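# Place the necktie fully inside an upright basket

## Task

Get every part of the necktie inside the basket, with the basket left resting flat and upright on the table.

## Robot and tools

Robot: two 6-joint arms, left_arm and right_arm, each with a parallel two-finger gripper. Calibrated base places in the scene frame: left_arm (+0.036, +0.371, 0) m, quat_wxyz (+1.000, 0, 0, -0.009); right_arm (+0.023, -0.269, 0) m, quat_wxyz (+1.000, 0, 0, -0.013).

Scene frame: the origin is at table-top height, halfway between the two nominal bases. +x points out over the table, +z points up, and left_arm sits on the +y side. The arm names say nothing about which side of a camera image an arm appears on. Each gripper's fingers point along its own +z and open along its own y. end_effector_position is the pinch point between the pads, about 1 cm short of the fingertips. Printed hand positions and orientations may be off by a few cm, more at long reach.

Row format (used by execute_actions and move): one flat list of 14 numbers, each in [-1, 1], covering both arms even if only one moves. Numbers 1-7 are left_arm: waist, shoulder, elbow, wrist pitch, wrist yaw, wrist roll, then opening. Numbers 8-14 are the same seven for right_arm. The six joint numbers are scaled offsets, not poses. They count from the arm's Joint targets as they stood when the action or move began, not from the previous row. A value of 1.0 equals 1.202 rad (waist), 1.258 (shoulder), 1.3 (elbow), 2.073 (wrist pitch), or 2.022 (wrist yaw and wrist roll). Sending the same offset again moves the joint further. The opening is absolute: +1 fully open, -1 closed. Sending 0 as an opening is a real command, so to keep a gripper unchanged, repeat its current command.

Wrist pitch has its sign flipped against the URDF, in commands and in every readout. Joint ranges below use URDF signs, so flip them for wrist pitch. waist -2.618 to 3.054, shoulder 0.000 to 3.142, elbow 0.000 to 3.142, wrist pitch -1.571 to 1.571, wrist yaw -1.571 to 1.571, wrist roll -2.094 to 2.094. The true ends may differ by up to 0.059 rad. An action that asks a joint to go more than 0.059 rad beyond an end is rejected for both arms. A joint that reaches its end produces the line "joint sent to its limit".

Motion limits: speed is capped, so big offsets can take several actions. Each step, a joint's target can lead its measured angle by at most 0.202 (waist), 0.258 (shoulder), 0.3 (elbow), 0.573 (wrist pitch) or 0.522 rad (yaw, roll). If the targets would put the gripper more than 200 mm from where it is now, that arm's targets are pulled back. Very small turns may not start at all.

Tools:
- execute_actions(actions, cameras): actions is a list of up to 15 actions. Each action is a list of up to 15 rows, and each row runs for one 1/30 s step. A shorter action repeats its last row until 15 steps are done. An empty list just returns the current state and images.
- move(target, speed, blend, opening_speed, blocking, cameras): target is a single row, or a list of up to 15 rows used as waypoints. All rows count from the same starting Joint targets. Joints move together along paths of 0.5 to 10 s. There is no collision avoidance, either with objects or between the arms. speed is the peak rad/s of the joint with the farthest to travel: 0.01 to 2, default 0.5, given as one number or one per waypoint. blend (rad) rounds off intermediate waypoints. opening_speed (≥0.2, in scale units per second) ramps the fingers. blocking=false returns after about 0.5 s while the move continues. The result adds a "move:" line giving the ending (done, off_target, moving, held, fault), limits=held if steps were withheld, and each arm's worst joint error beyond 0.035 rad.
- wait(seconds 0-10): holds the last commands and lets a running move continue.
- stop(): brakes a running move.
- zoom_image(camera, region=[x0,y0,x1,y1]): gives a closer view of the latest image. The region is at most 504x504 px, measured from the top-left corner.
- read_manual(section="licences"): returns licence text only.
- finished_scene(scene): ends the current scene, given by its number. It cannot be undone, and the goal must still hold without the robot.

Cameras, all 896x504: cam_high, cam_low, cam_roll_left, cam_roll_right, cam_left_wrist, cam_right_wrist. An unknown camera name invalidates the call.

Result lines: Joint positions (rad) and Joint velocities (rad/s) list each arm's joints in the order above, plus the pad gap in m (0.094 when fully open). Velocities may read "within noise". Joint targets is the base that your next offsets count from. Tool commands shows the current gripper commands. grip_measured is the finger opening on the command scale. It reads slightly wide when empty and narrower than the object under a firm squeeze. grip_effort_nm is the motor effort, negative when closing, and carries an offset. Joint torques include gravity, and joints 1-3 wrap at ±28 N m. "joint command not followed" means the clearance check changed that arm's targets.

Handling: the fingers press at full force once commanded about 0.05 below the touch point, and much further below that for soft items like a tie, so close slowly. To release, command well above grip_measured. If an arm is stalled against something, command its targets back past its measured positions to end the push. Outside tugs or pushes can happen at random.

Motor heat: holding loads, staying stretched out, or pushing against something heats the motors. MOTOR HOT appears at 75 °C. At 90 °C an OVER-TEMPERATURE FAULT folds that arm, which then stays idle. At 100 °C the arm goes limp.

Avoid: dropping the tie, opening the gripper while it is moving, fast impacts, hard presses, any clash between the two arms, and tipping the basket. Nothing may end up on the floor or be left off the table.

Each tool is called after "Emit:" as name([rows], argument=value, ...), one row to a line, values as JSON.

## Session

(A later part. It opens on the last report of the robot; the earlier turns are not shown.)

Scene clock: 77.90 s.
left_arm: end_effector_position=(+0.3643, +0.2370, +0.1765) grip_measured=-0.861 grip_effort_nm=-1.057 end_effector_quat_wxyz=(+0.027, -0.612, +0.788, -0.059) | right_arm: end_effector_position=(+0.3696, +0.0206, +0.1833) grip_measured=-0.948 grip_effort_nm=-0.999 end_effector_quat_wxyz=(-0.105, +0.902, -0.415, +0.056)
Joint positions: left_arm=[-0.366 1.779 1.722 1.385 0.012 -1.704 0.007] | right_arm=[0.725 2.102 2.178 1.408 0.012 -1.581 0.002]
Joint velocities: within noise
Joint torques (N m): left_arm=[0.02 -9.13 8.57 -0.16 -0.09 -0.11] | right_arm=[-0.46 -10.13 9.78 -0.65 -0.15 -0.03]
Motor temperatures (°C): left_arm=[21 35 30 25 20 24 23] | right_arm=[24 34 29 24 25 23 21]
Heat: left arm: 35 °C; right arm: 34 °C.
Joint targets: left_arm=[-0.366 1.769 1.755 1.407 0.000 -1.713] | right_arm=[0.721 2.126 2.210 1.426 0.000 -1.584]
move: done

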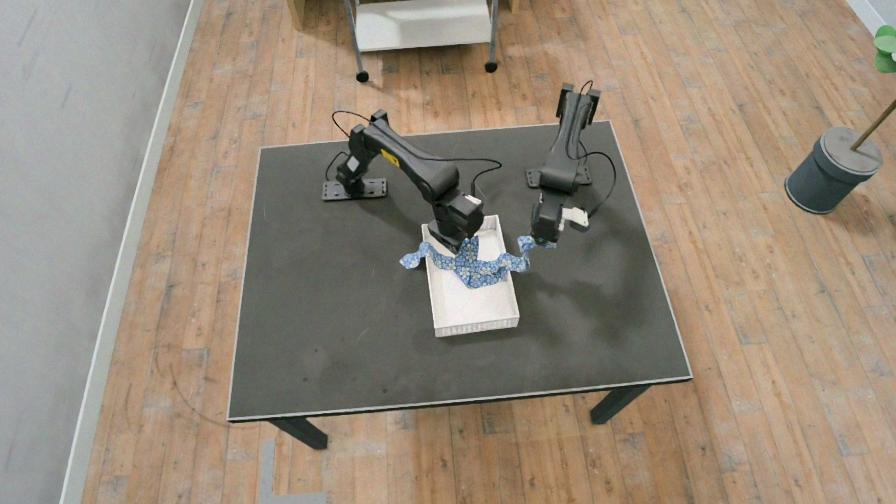

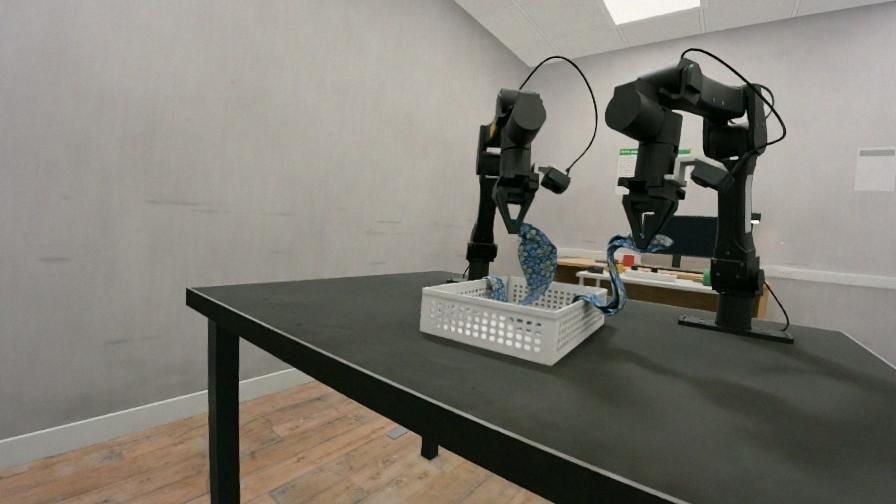

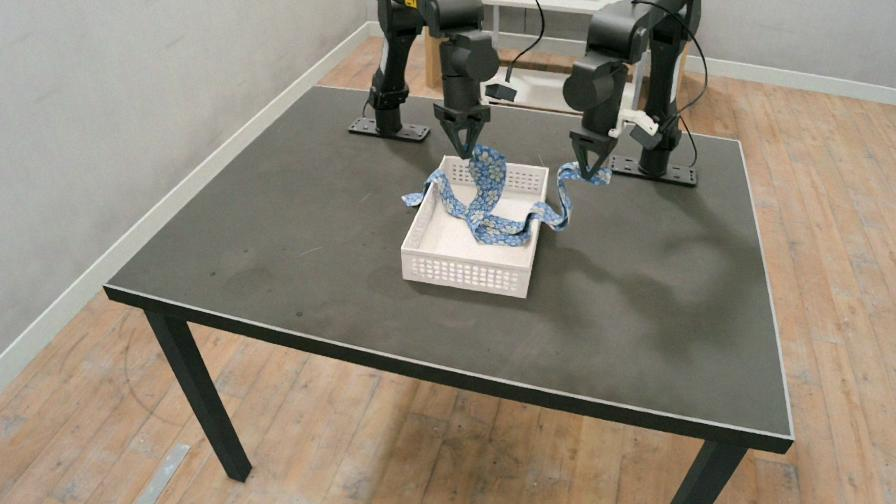

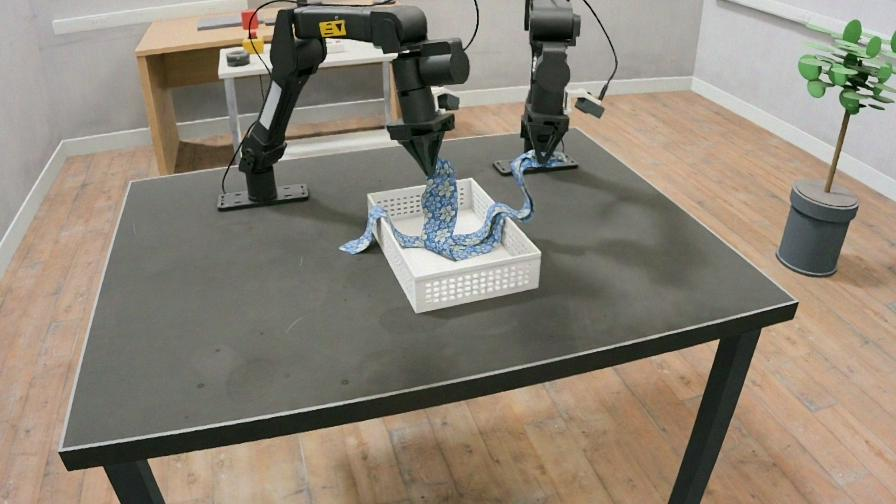

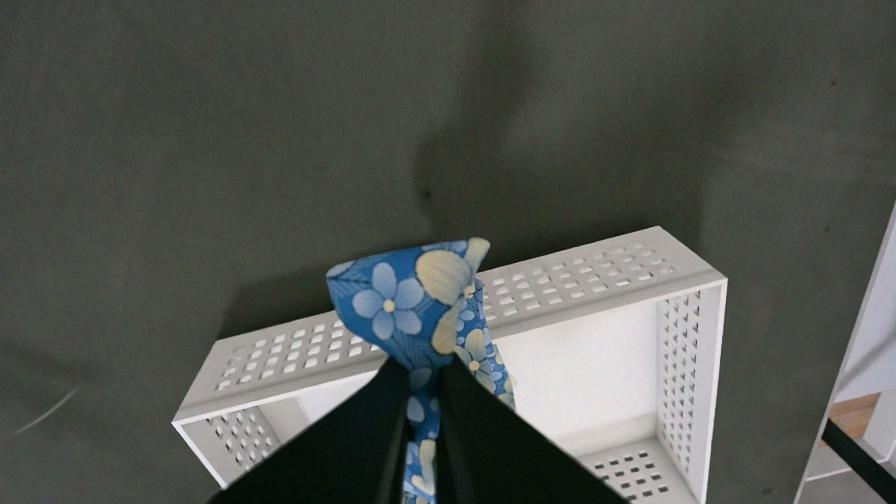

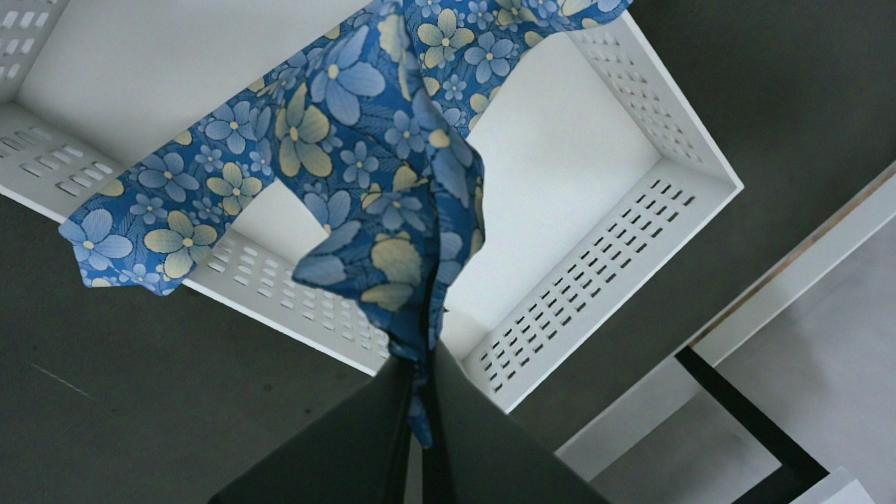

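Emit:
move([
  [0.1647, -0.0278, -0.0731, 0.0034, 0, 0, -0.9, 0.0334, 0.2417, -0.0615, -0.1925, 0, -0.2057, -0.95],
  [0.1647, -0.0278, -0.0731, 0.0034, 0, 0, -0.9, 0.0334, 0.2417, -0.0615, -0.1925, 0, -0.2057, -0.3],
  [0.1647, -0.0278, -0.0731, 0.0034, 0, 0, -0.9, 0, 0, 0, 0, 0, 0, -0.3],
], speed=0.4, opening_speed=1.2)

Scene clock: 95.13 s.
left_arm: end_effector_position=(+0.3711, +0.3058, +0.1636) grip_measured=-0.861 grip_effort_nm=-1.057 end_effector_quat_wxyz=(-0.017, +0.687, -0.726, +0.034) | right_arm: end_effector_position=(+0.3726, +0.0242, +0.1590) grip_measured=-0.302 grip_effort_nm=0.095 end_effector_quat_wxyz=(-0.081, +0.907, -0.411, +0.045)
Joint positions: left_arm=[-0.17 1.773 1.669 1.392 0.012 -1.704 0.007] | right_arm=[0.727 2.163 2.185 1.407 0.012 -1.592 0.033]
Joint velocities: within noise
Joint torques (N m): left_arm=[0.2 -11.54 5.08 -0.07 -0.09 -0.11] | right_arm=[-0.68 -15.83 9.16 -0.55 -0.13 0.07]
Motor temperatures (°C): left_arm=[21 38 31 25 20 24 23] | right_arm=[24 36 30 24 25 23 22]
Heat: left arm: 38 °C; right arm: 36 °C.
Joint targets: left_arm=[-0.168 1.734 1.660 1.413 0.000 -1.713] | right_arm=[0.721 2.126 2.210 1.426 0.000 -1.584]
move: off_target (left_arm, right_arm); left_arm: the shoulder is farthest, 0.039 rad from its target; right_arm: the shoulder is farthest, 0.037 rad from its target

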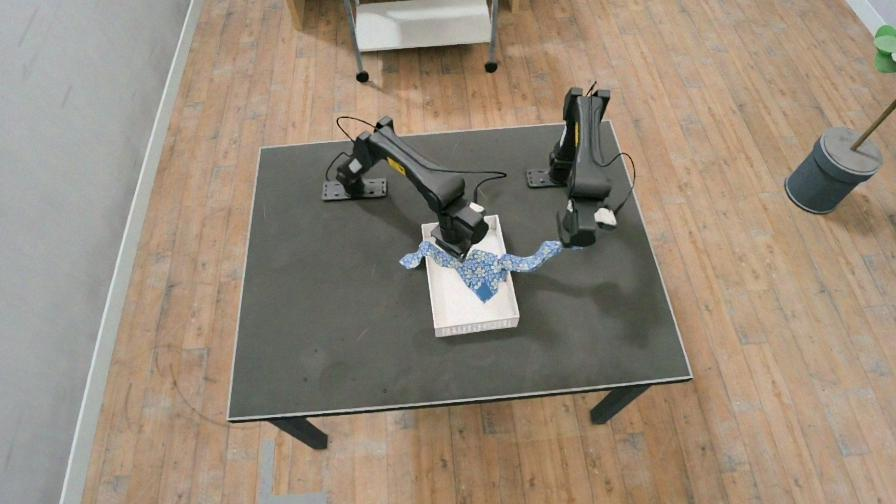

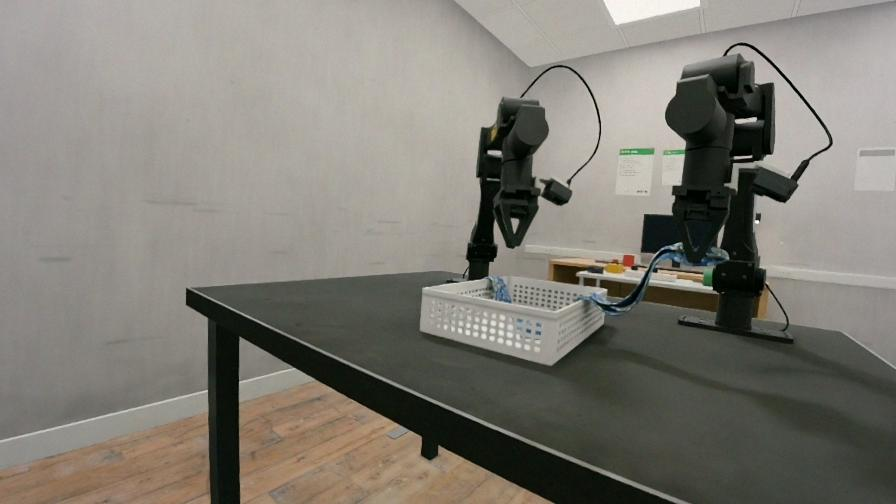

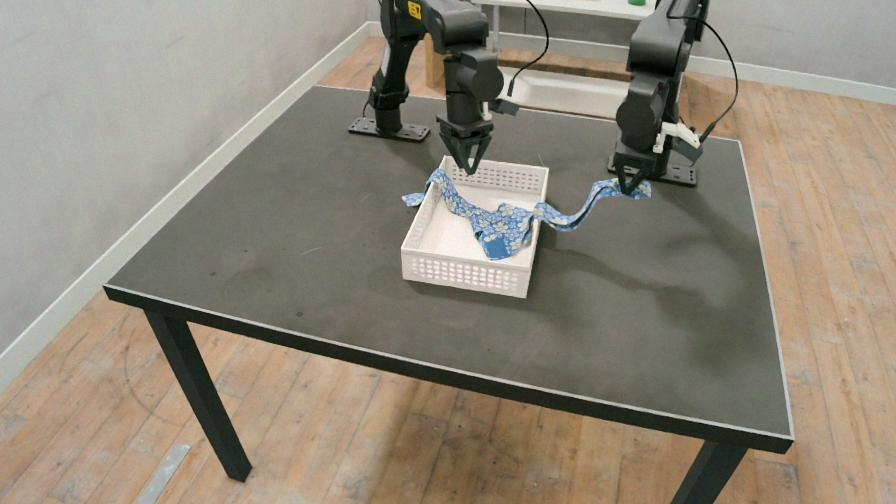

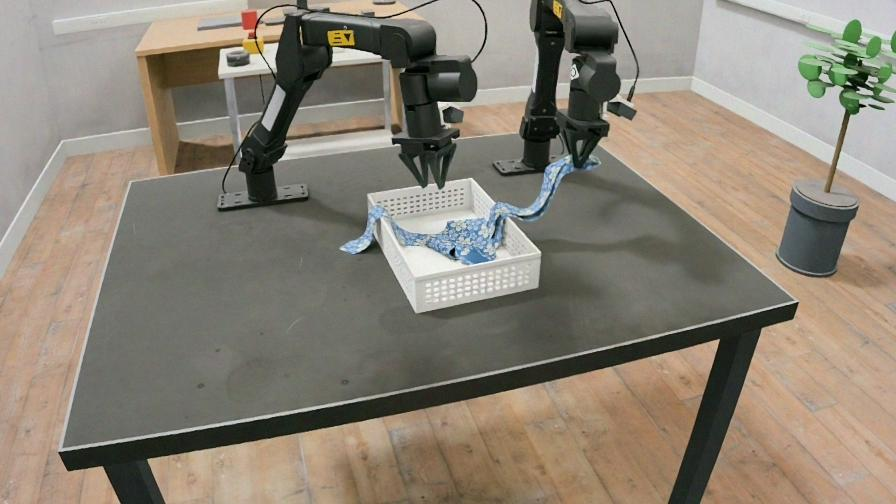

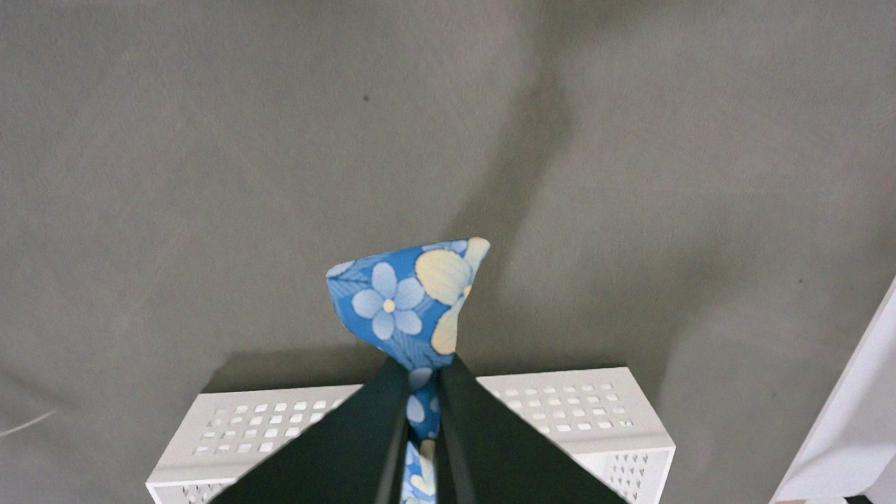

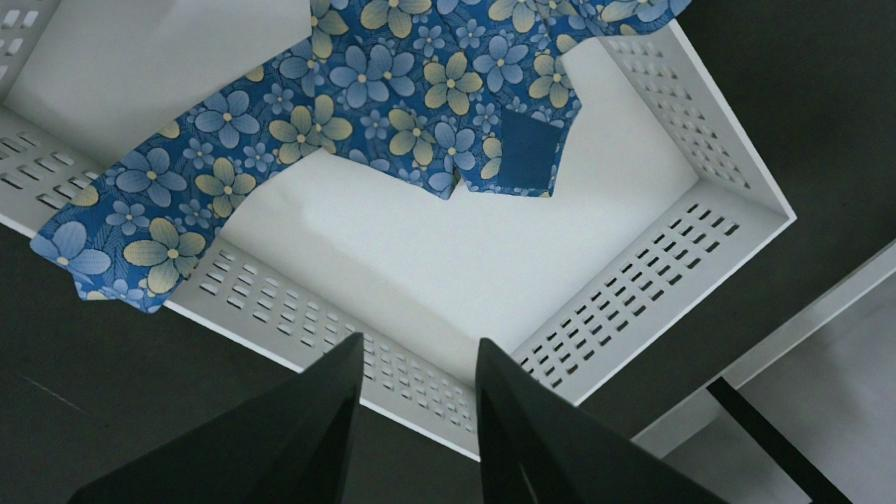

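Emit:
move([
  [0, 0, 0, 0, 0, 0, -0.9, 0.0241, -0.0684, -0.2231, 0.0019, 0, 0.5138, 1],
  [0, 0, 0, 0, 0, 0, -0.9, 0.0241, -0.0246, -0.4869, -0.1708, 0, 0.5138, 1],
], speed=0.5, blend=[0.1, 0], cameras=["cam_high", "cam_roll_left", "cam_roll_right", "cam_right_wrist"])

Scene clock: 109.73 s.
left_arm: end_effector_position=(+0.3711, +0.3058, +0.1636) grip_measured=-0.861 grip_effort_nm=-1.053 end_effector_quat_wxyz=(-0.017, +0.687, -0.726, +0.034) | right_arm: end_effector_position=(+0.3171, -0.0123, +0.0344) grip_measured=+0.998 grip_effort_nm=0.100 end_effector_quat_wxyz=(-0.007, -0.594, +0.805, -0.006)
Joint positions: left_arm=[-0.17 1.773 1.669 1.392 0.012 -1.704 0.007] | right_arm=[0.747 2.091 1.59 1.086 0.011 -0.551 0.094]
Joint velocities: within noise
Joint torques (N m): left_arm=[0.18 -11.55 5.08 -0.06 -0.09 -0.11] | right_arm=[0.31 -11.41 5.46 -0.49 -0.12 0.03]
Motor temperatures (°C): left_arm=[21 40 31 25 20 24 23] | right_arm=[24 39 29 24 25 23 21]
Heat: left arm: 40 °C; right arm: 39 °C.
Joint targets: left_arm=[-0.168 1.734 1.660 1.413 0.000 -1.713] | right_arm=[0.750 2.095 1.577 1.072 0.000 -0.545]
move: off_target (left_arm); left_arm: the shoulder is farthest, 0.039 rad from its target
Images, in order (width x height): cam_high 896x504, cam_roll_left 896x504, cam_roll_right 896x504, cam_right_wrist 896x504.

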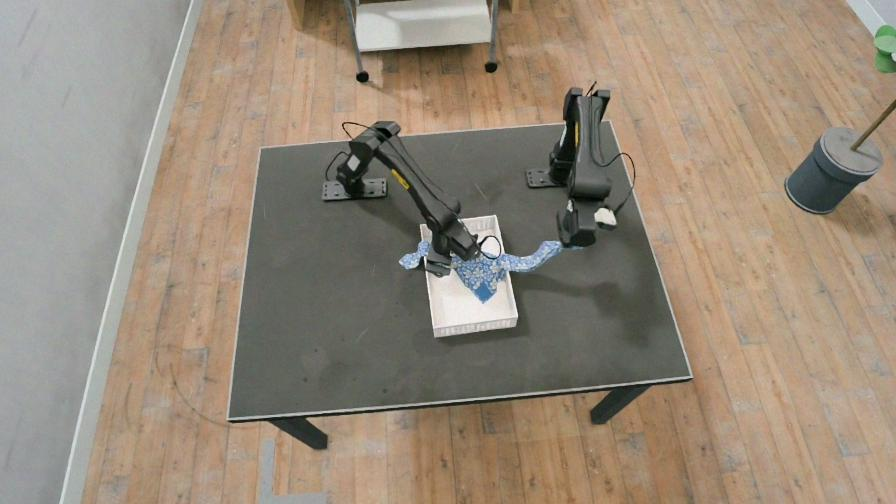

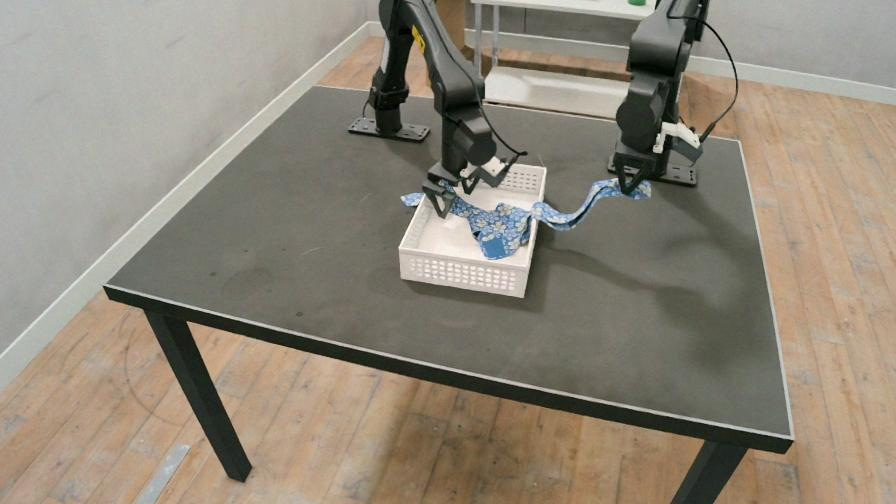

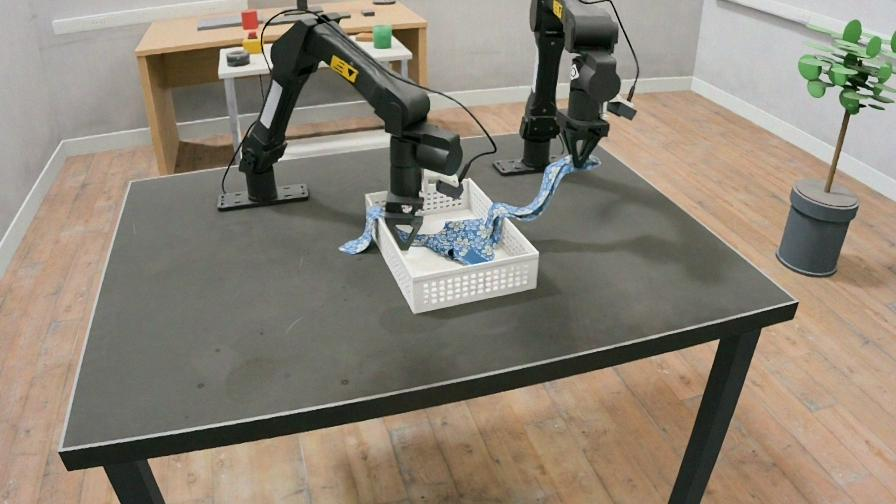

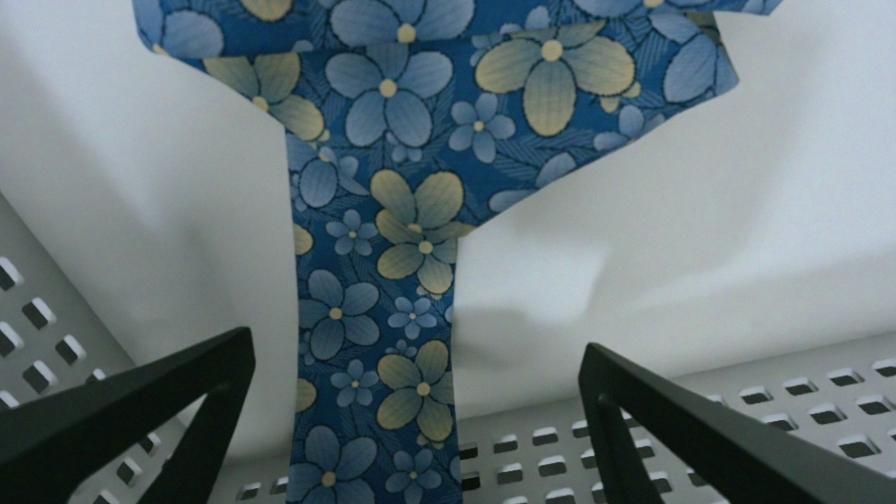

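Emit:
move([
  [0, 0, 0, 0, 0, 0, -0.9, 0.0183, -0.0024, -0.0531, -0.0318, 0, 0, 1],
  [0, 0, 0, 0, 0, 0, -0.9, 0.0183, -0.0024, -0.0531, -0.0318, 0, 0, -0.93],
], speed=0.2, opening_speed=0.8, cameras=["cam_roll_left", "cam_right_wrist"])

Scene clock: 116.03 s.
left_arm: end_effector_position=(+0.3711, +0.3058, +0.1636) grip_measured=-0.861 grip_effort_nm=-1.057 end_effector_quat_wxyz=(-0.017, +0.687, -0.726, +0.034) | right_arm: end_effector_position=(+0.3084, -0.0091, +0.0185) grip_measured=-0.928 grip_effort_nm=-0.838 end_effector_quat_wxyz=(-0.006, -0.602, +0.799, -0.006)
Joint positions: left_arm=[-0.17 1.773 1.669 1.392 0.012 -1.704 0.007] | right_arm=[0.768 2.091 1.524 1.018 0.011 -0.55 0.003]
Joint velocities: within noise
Joint torques (N m): left_arm=[0.21 -11.58 5.09 -0.07 -0.09 -0.11] | right_arm=[0.39 -11.54 5.07 -0.48 -0.12 0.03]
Motor temperatures (°C): left_arm=[21 40 31 25 20 24 23] | right_arm=[24 38 29 24 25 23 21]
Heat: left arm: 40 °C; right arm: 38 °C.
Joint targets: left_arm=[-0.168 1.734 1.660 1.413 0.000 -1.713] | right_arm=[0.772 2.092 1.508 1.006 0.000 -0.545]
move: off_target (left_arm); left_arm: the shoulder is farthest, 0.039 rad from its target
Images, in order (width x height): cam_roll_left 896x504, cam_right_wrist 896x504.

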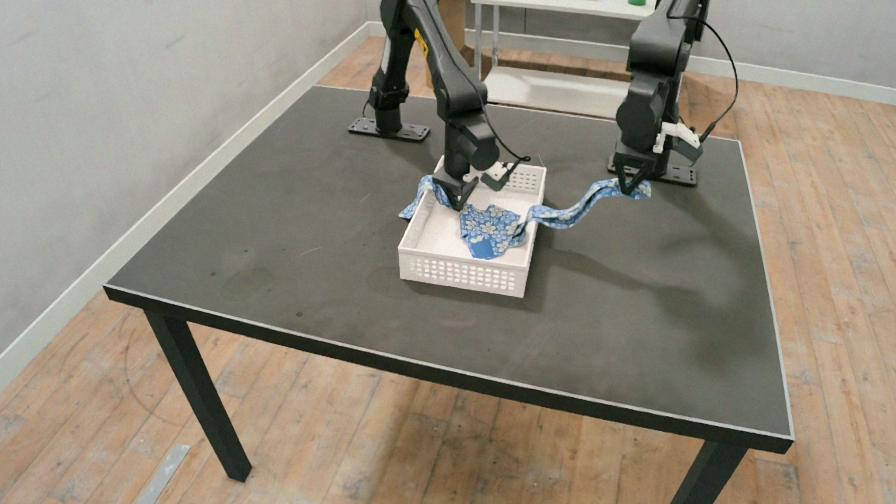

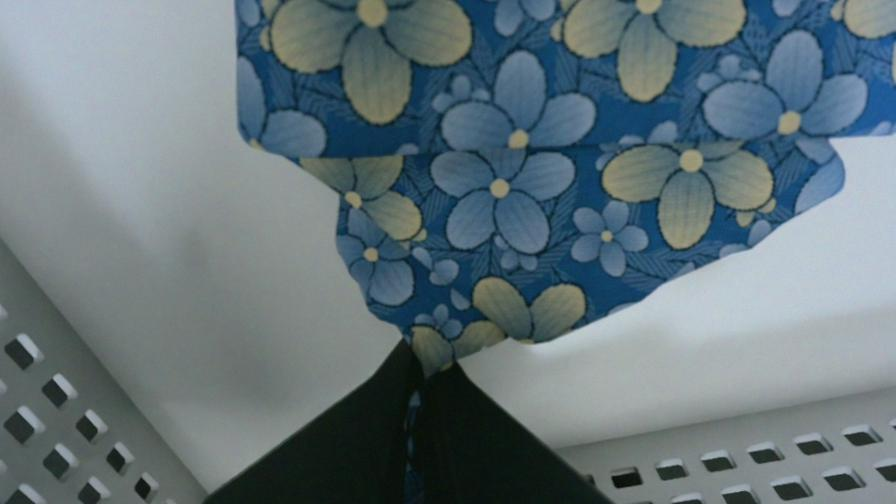

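Emit:
move([
  [0, 0, 0, 0, 0, 0, -0.9, 0.0025, -0.0731, 0.3015, 0.2045, 0, 0, -0.93],
  [0, 0, 0, 0, 0, 0, -0.9, 0.0474, -0.0334, 0.6092, 0.1484, 0, 0, -0.93],
], speed=0.4, blend=[0.1, 0])

Scene clock: 122.10 s.
left_arm: end_effector_position=(+0.3711, +0.3058, +0.1636) grip_measured=-0.861 grip_effort_nm=-1.062 end_effector_quat_wxyz=(-0.017, +0.687, -0.726, +0.034) | right_arm: end_effector_position=(+0.3587, +0.0732, +0.2414) grip_measured=-0.926 grip_effort_nm=-0.803 end_effector_quat_wxyz=(+0.228, -0.606, +0.762, +0.023)
Joint positions: left_arm=[-0.17 1.773 1.669 1.392 0.012 -1.704 0.007] | right_arm=[0.824 2.055 2.273 1.327 0.011 -0.55 0.003]
Joint velocities: within noise
Joint torques (N m): left_arm=[0.2 -11.54 5.08 -0.08 -0.09 -0.11] | right_arm=[0.53 -12.03 9.36 -1.39 -0.14 0.04]
Motor temperatures (°C): left_arm=[21 40 31 25 20 24 23] | right_arm=[24 38 29 24 25 23 21]
Heat: left arm: 40 °C; right arm: 38 °C.
Joint targets: left_arm=[-0.168 1.734 1.660 1.413 0.000 -1.713] | right_arm=[0.829 2.050 2.300 1.313 0.000 -0.545]
move: off_target (left_arm); left_arm: the shoulder is farthest, 0.039 rad from its target

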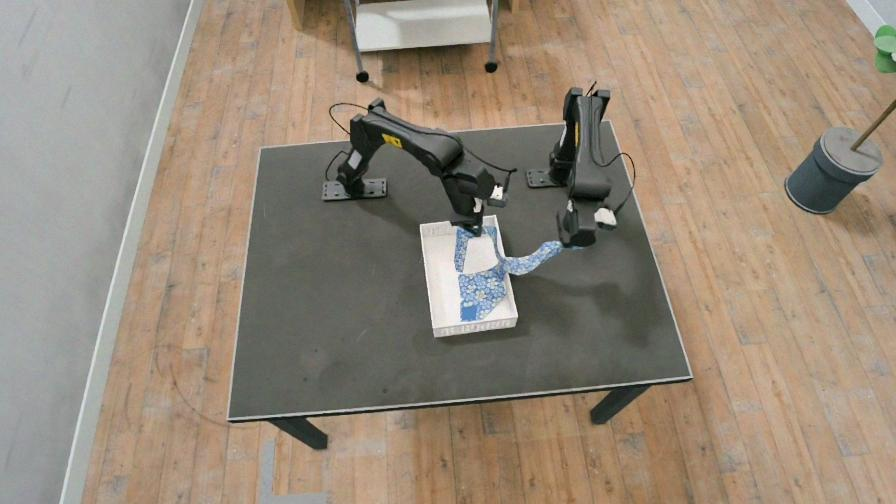

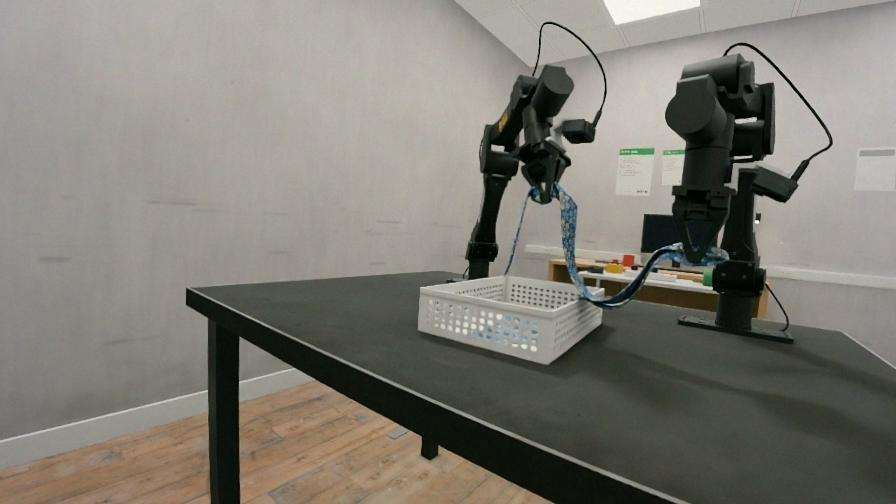

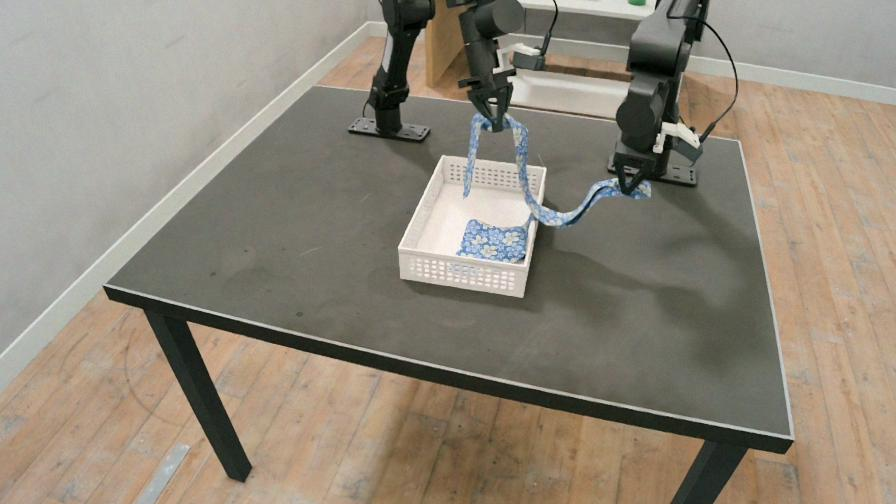

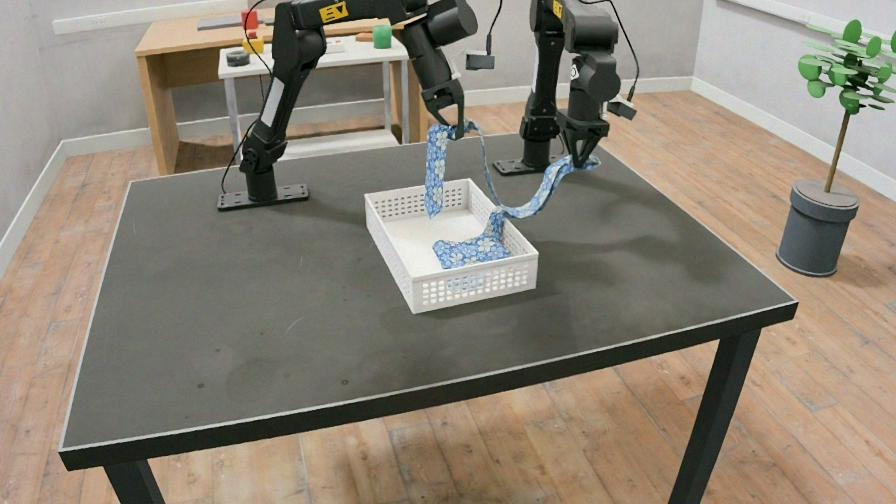

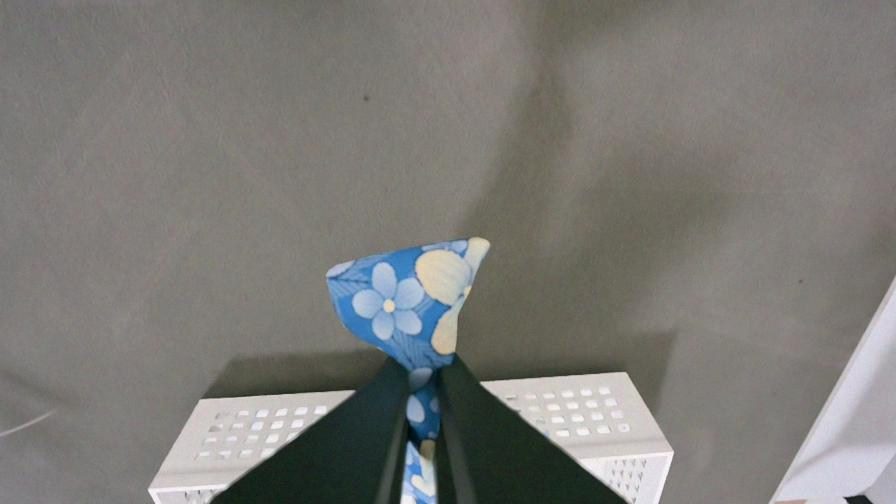

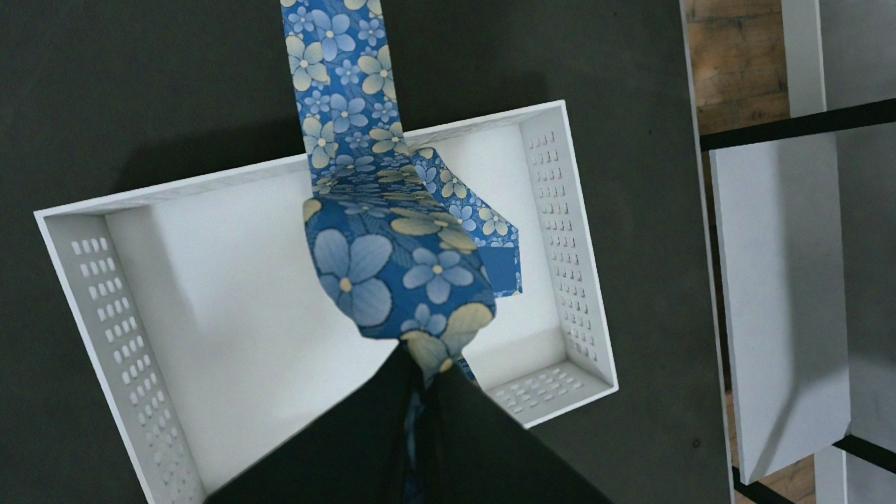

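Emit:
move([
  [0, 0, 0, 0, 0, 0, -0.9, -0.0391, 0.0318, -0.5292, -0.1775, 0, 0, -0.93],
  [0, 0, 0, 0, 0, 0, -0.9, -0.0391, 0.0318, -0.5292, -0.1775, 0, 0, -0.3],
  [0, 0, 0, 0, 0, 0, -0.9, -0.0391, -0.0397, -0.2692, 0.042, 0, 0, -0.3],
  [-0.52, 0.2003, 0.4069, -0.0677, 0, 0, -0.9, -0.9393, -0.5564, -0.5769, 0.042, 0, 0, -0.3],
], speed=0.5, blend=[0, 0, 0.1, 0], opening_speed=1.2)

Scene clock: 135.63 s.
left_arm: end_effector_position=(+0.3535, +0.0323, +0.2397) grip_measured=-0.862 grip_effort_nm=-1.057 end_effector_quat_wxyz=(+0.063, -0.419, +0.880, -0.216) | right_arm: end_effector_position=(+0.2939, -0.3606, +0.2523) grip_measured=-0.302 grip_effort_nm=0.090 end_effector_quat_wxyz=(+0.165, -0.111, +0.977, -0.082)
Joint positions: left_arm=[-0.797 1.978 2.154 1.293 0.012 -1.706 0.007] | right_arm=[-0.295 1.371 1.567 1.397 0.01 -0.55 0.033]
Joint velocities: within noise
Joint torques (N m): left_arm=[0.39 -9.52 8.9 -1.03 -0.09 -0.06] | right_arm=[-0.44 -6.87 5.24 -1.08 -0.1 0.04]
Motor temperatures (°C): left_arm=[20 41 31 25 20 24 23] | right_arm=[24 38 30 24 24 23 21]
Heat: left arm: 41 °C; right arm: 38 °C.
Joint targets: left_arm=[-0.793 1.986 2.189 1.273 0.000 -1.713] | right_arm=[-0.300 1.350 1.550 1.401 0.000 -0.545]
move: done

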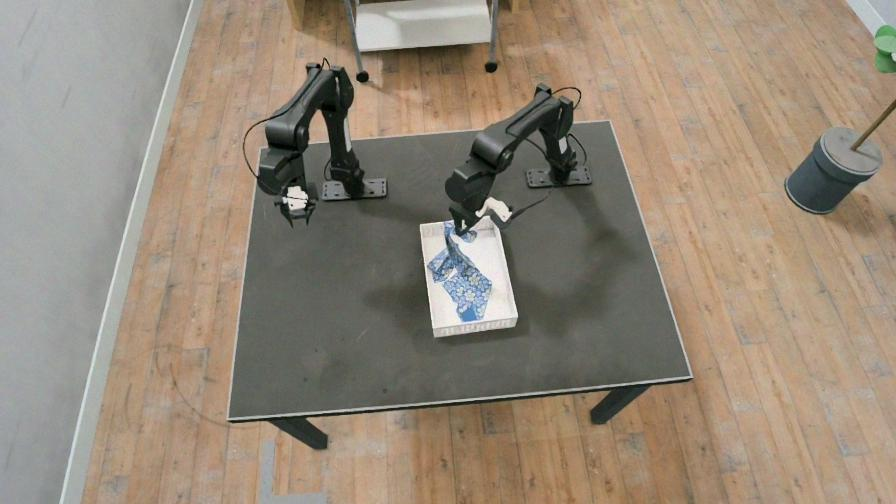

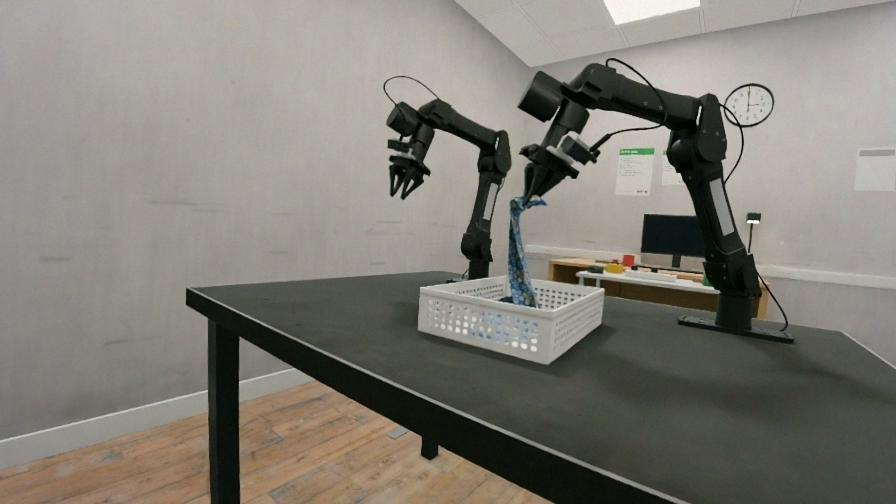

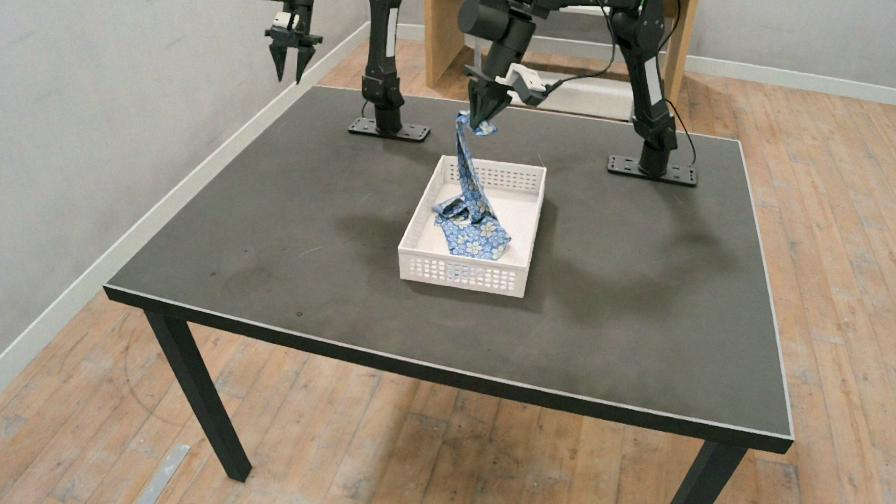

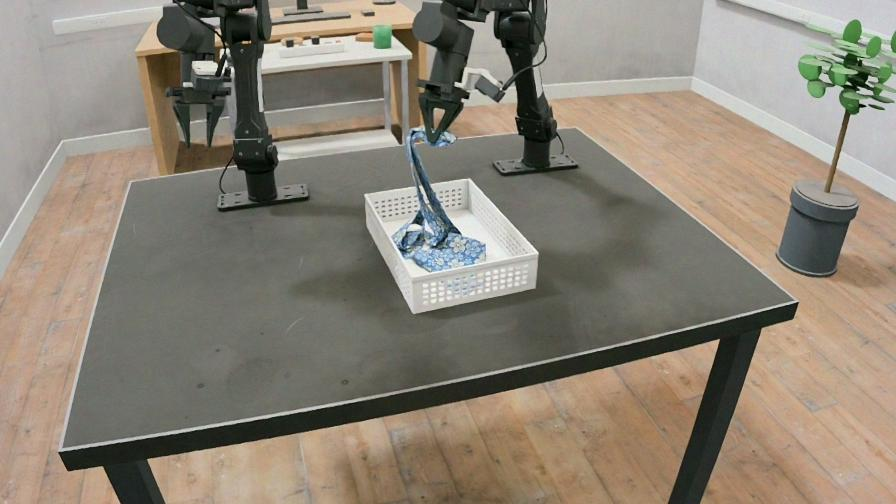

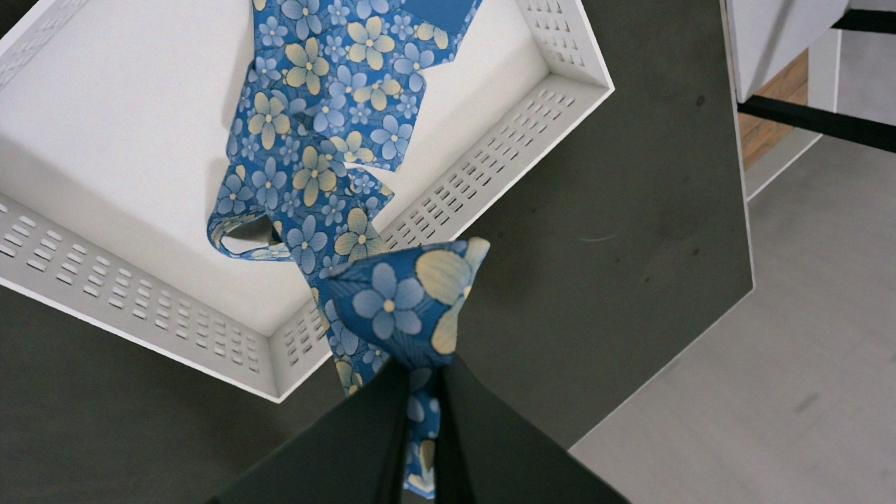

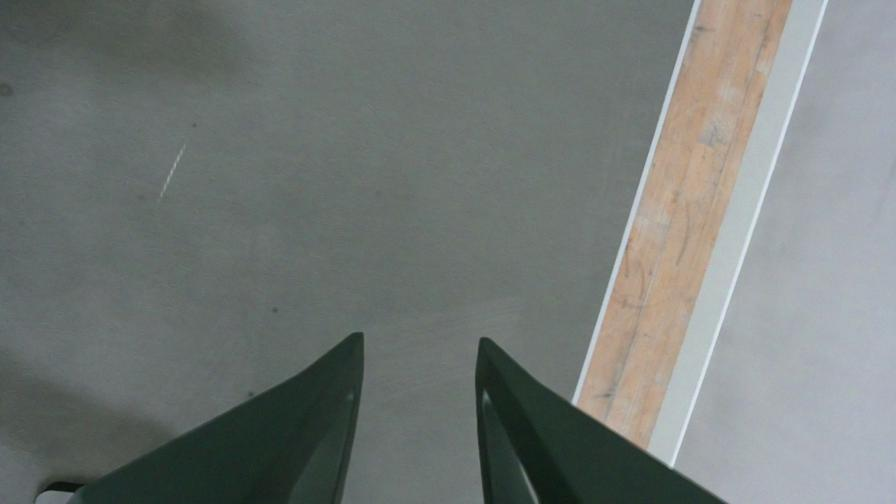

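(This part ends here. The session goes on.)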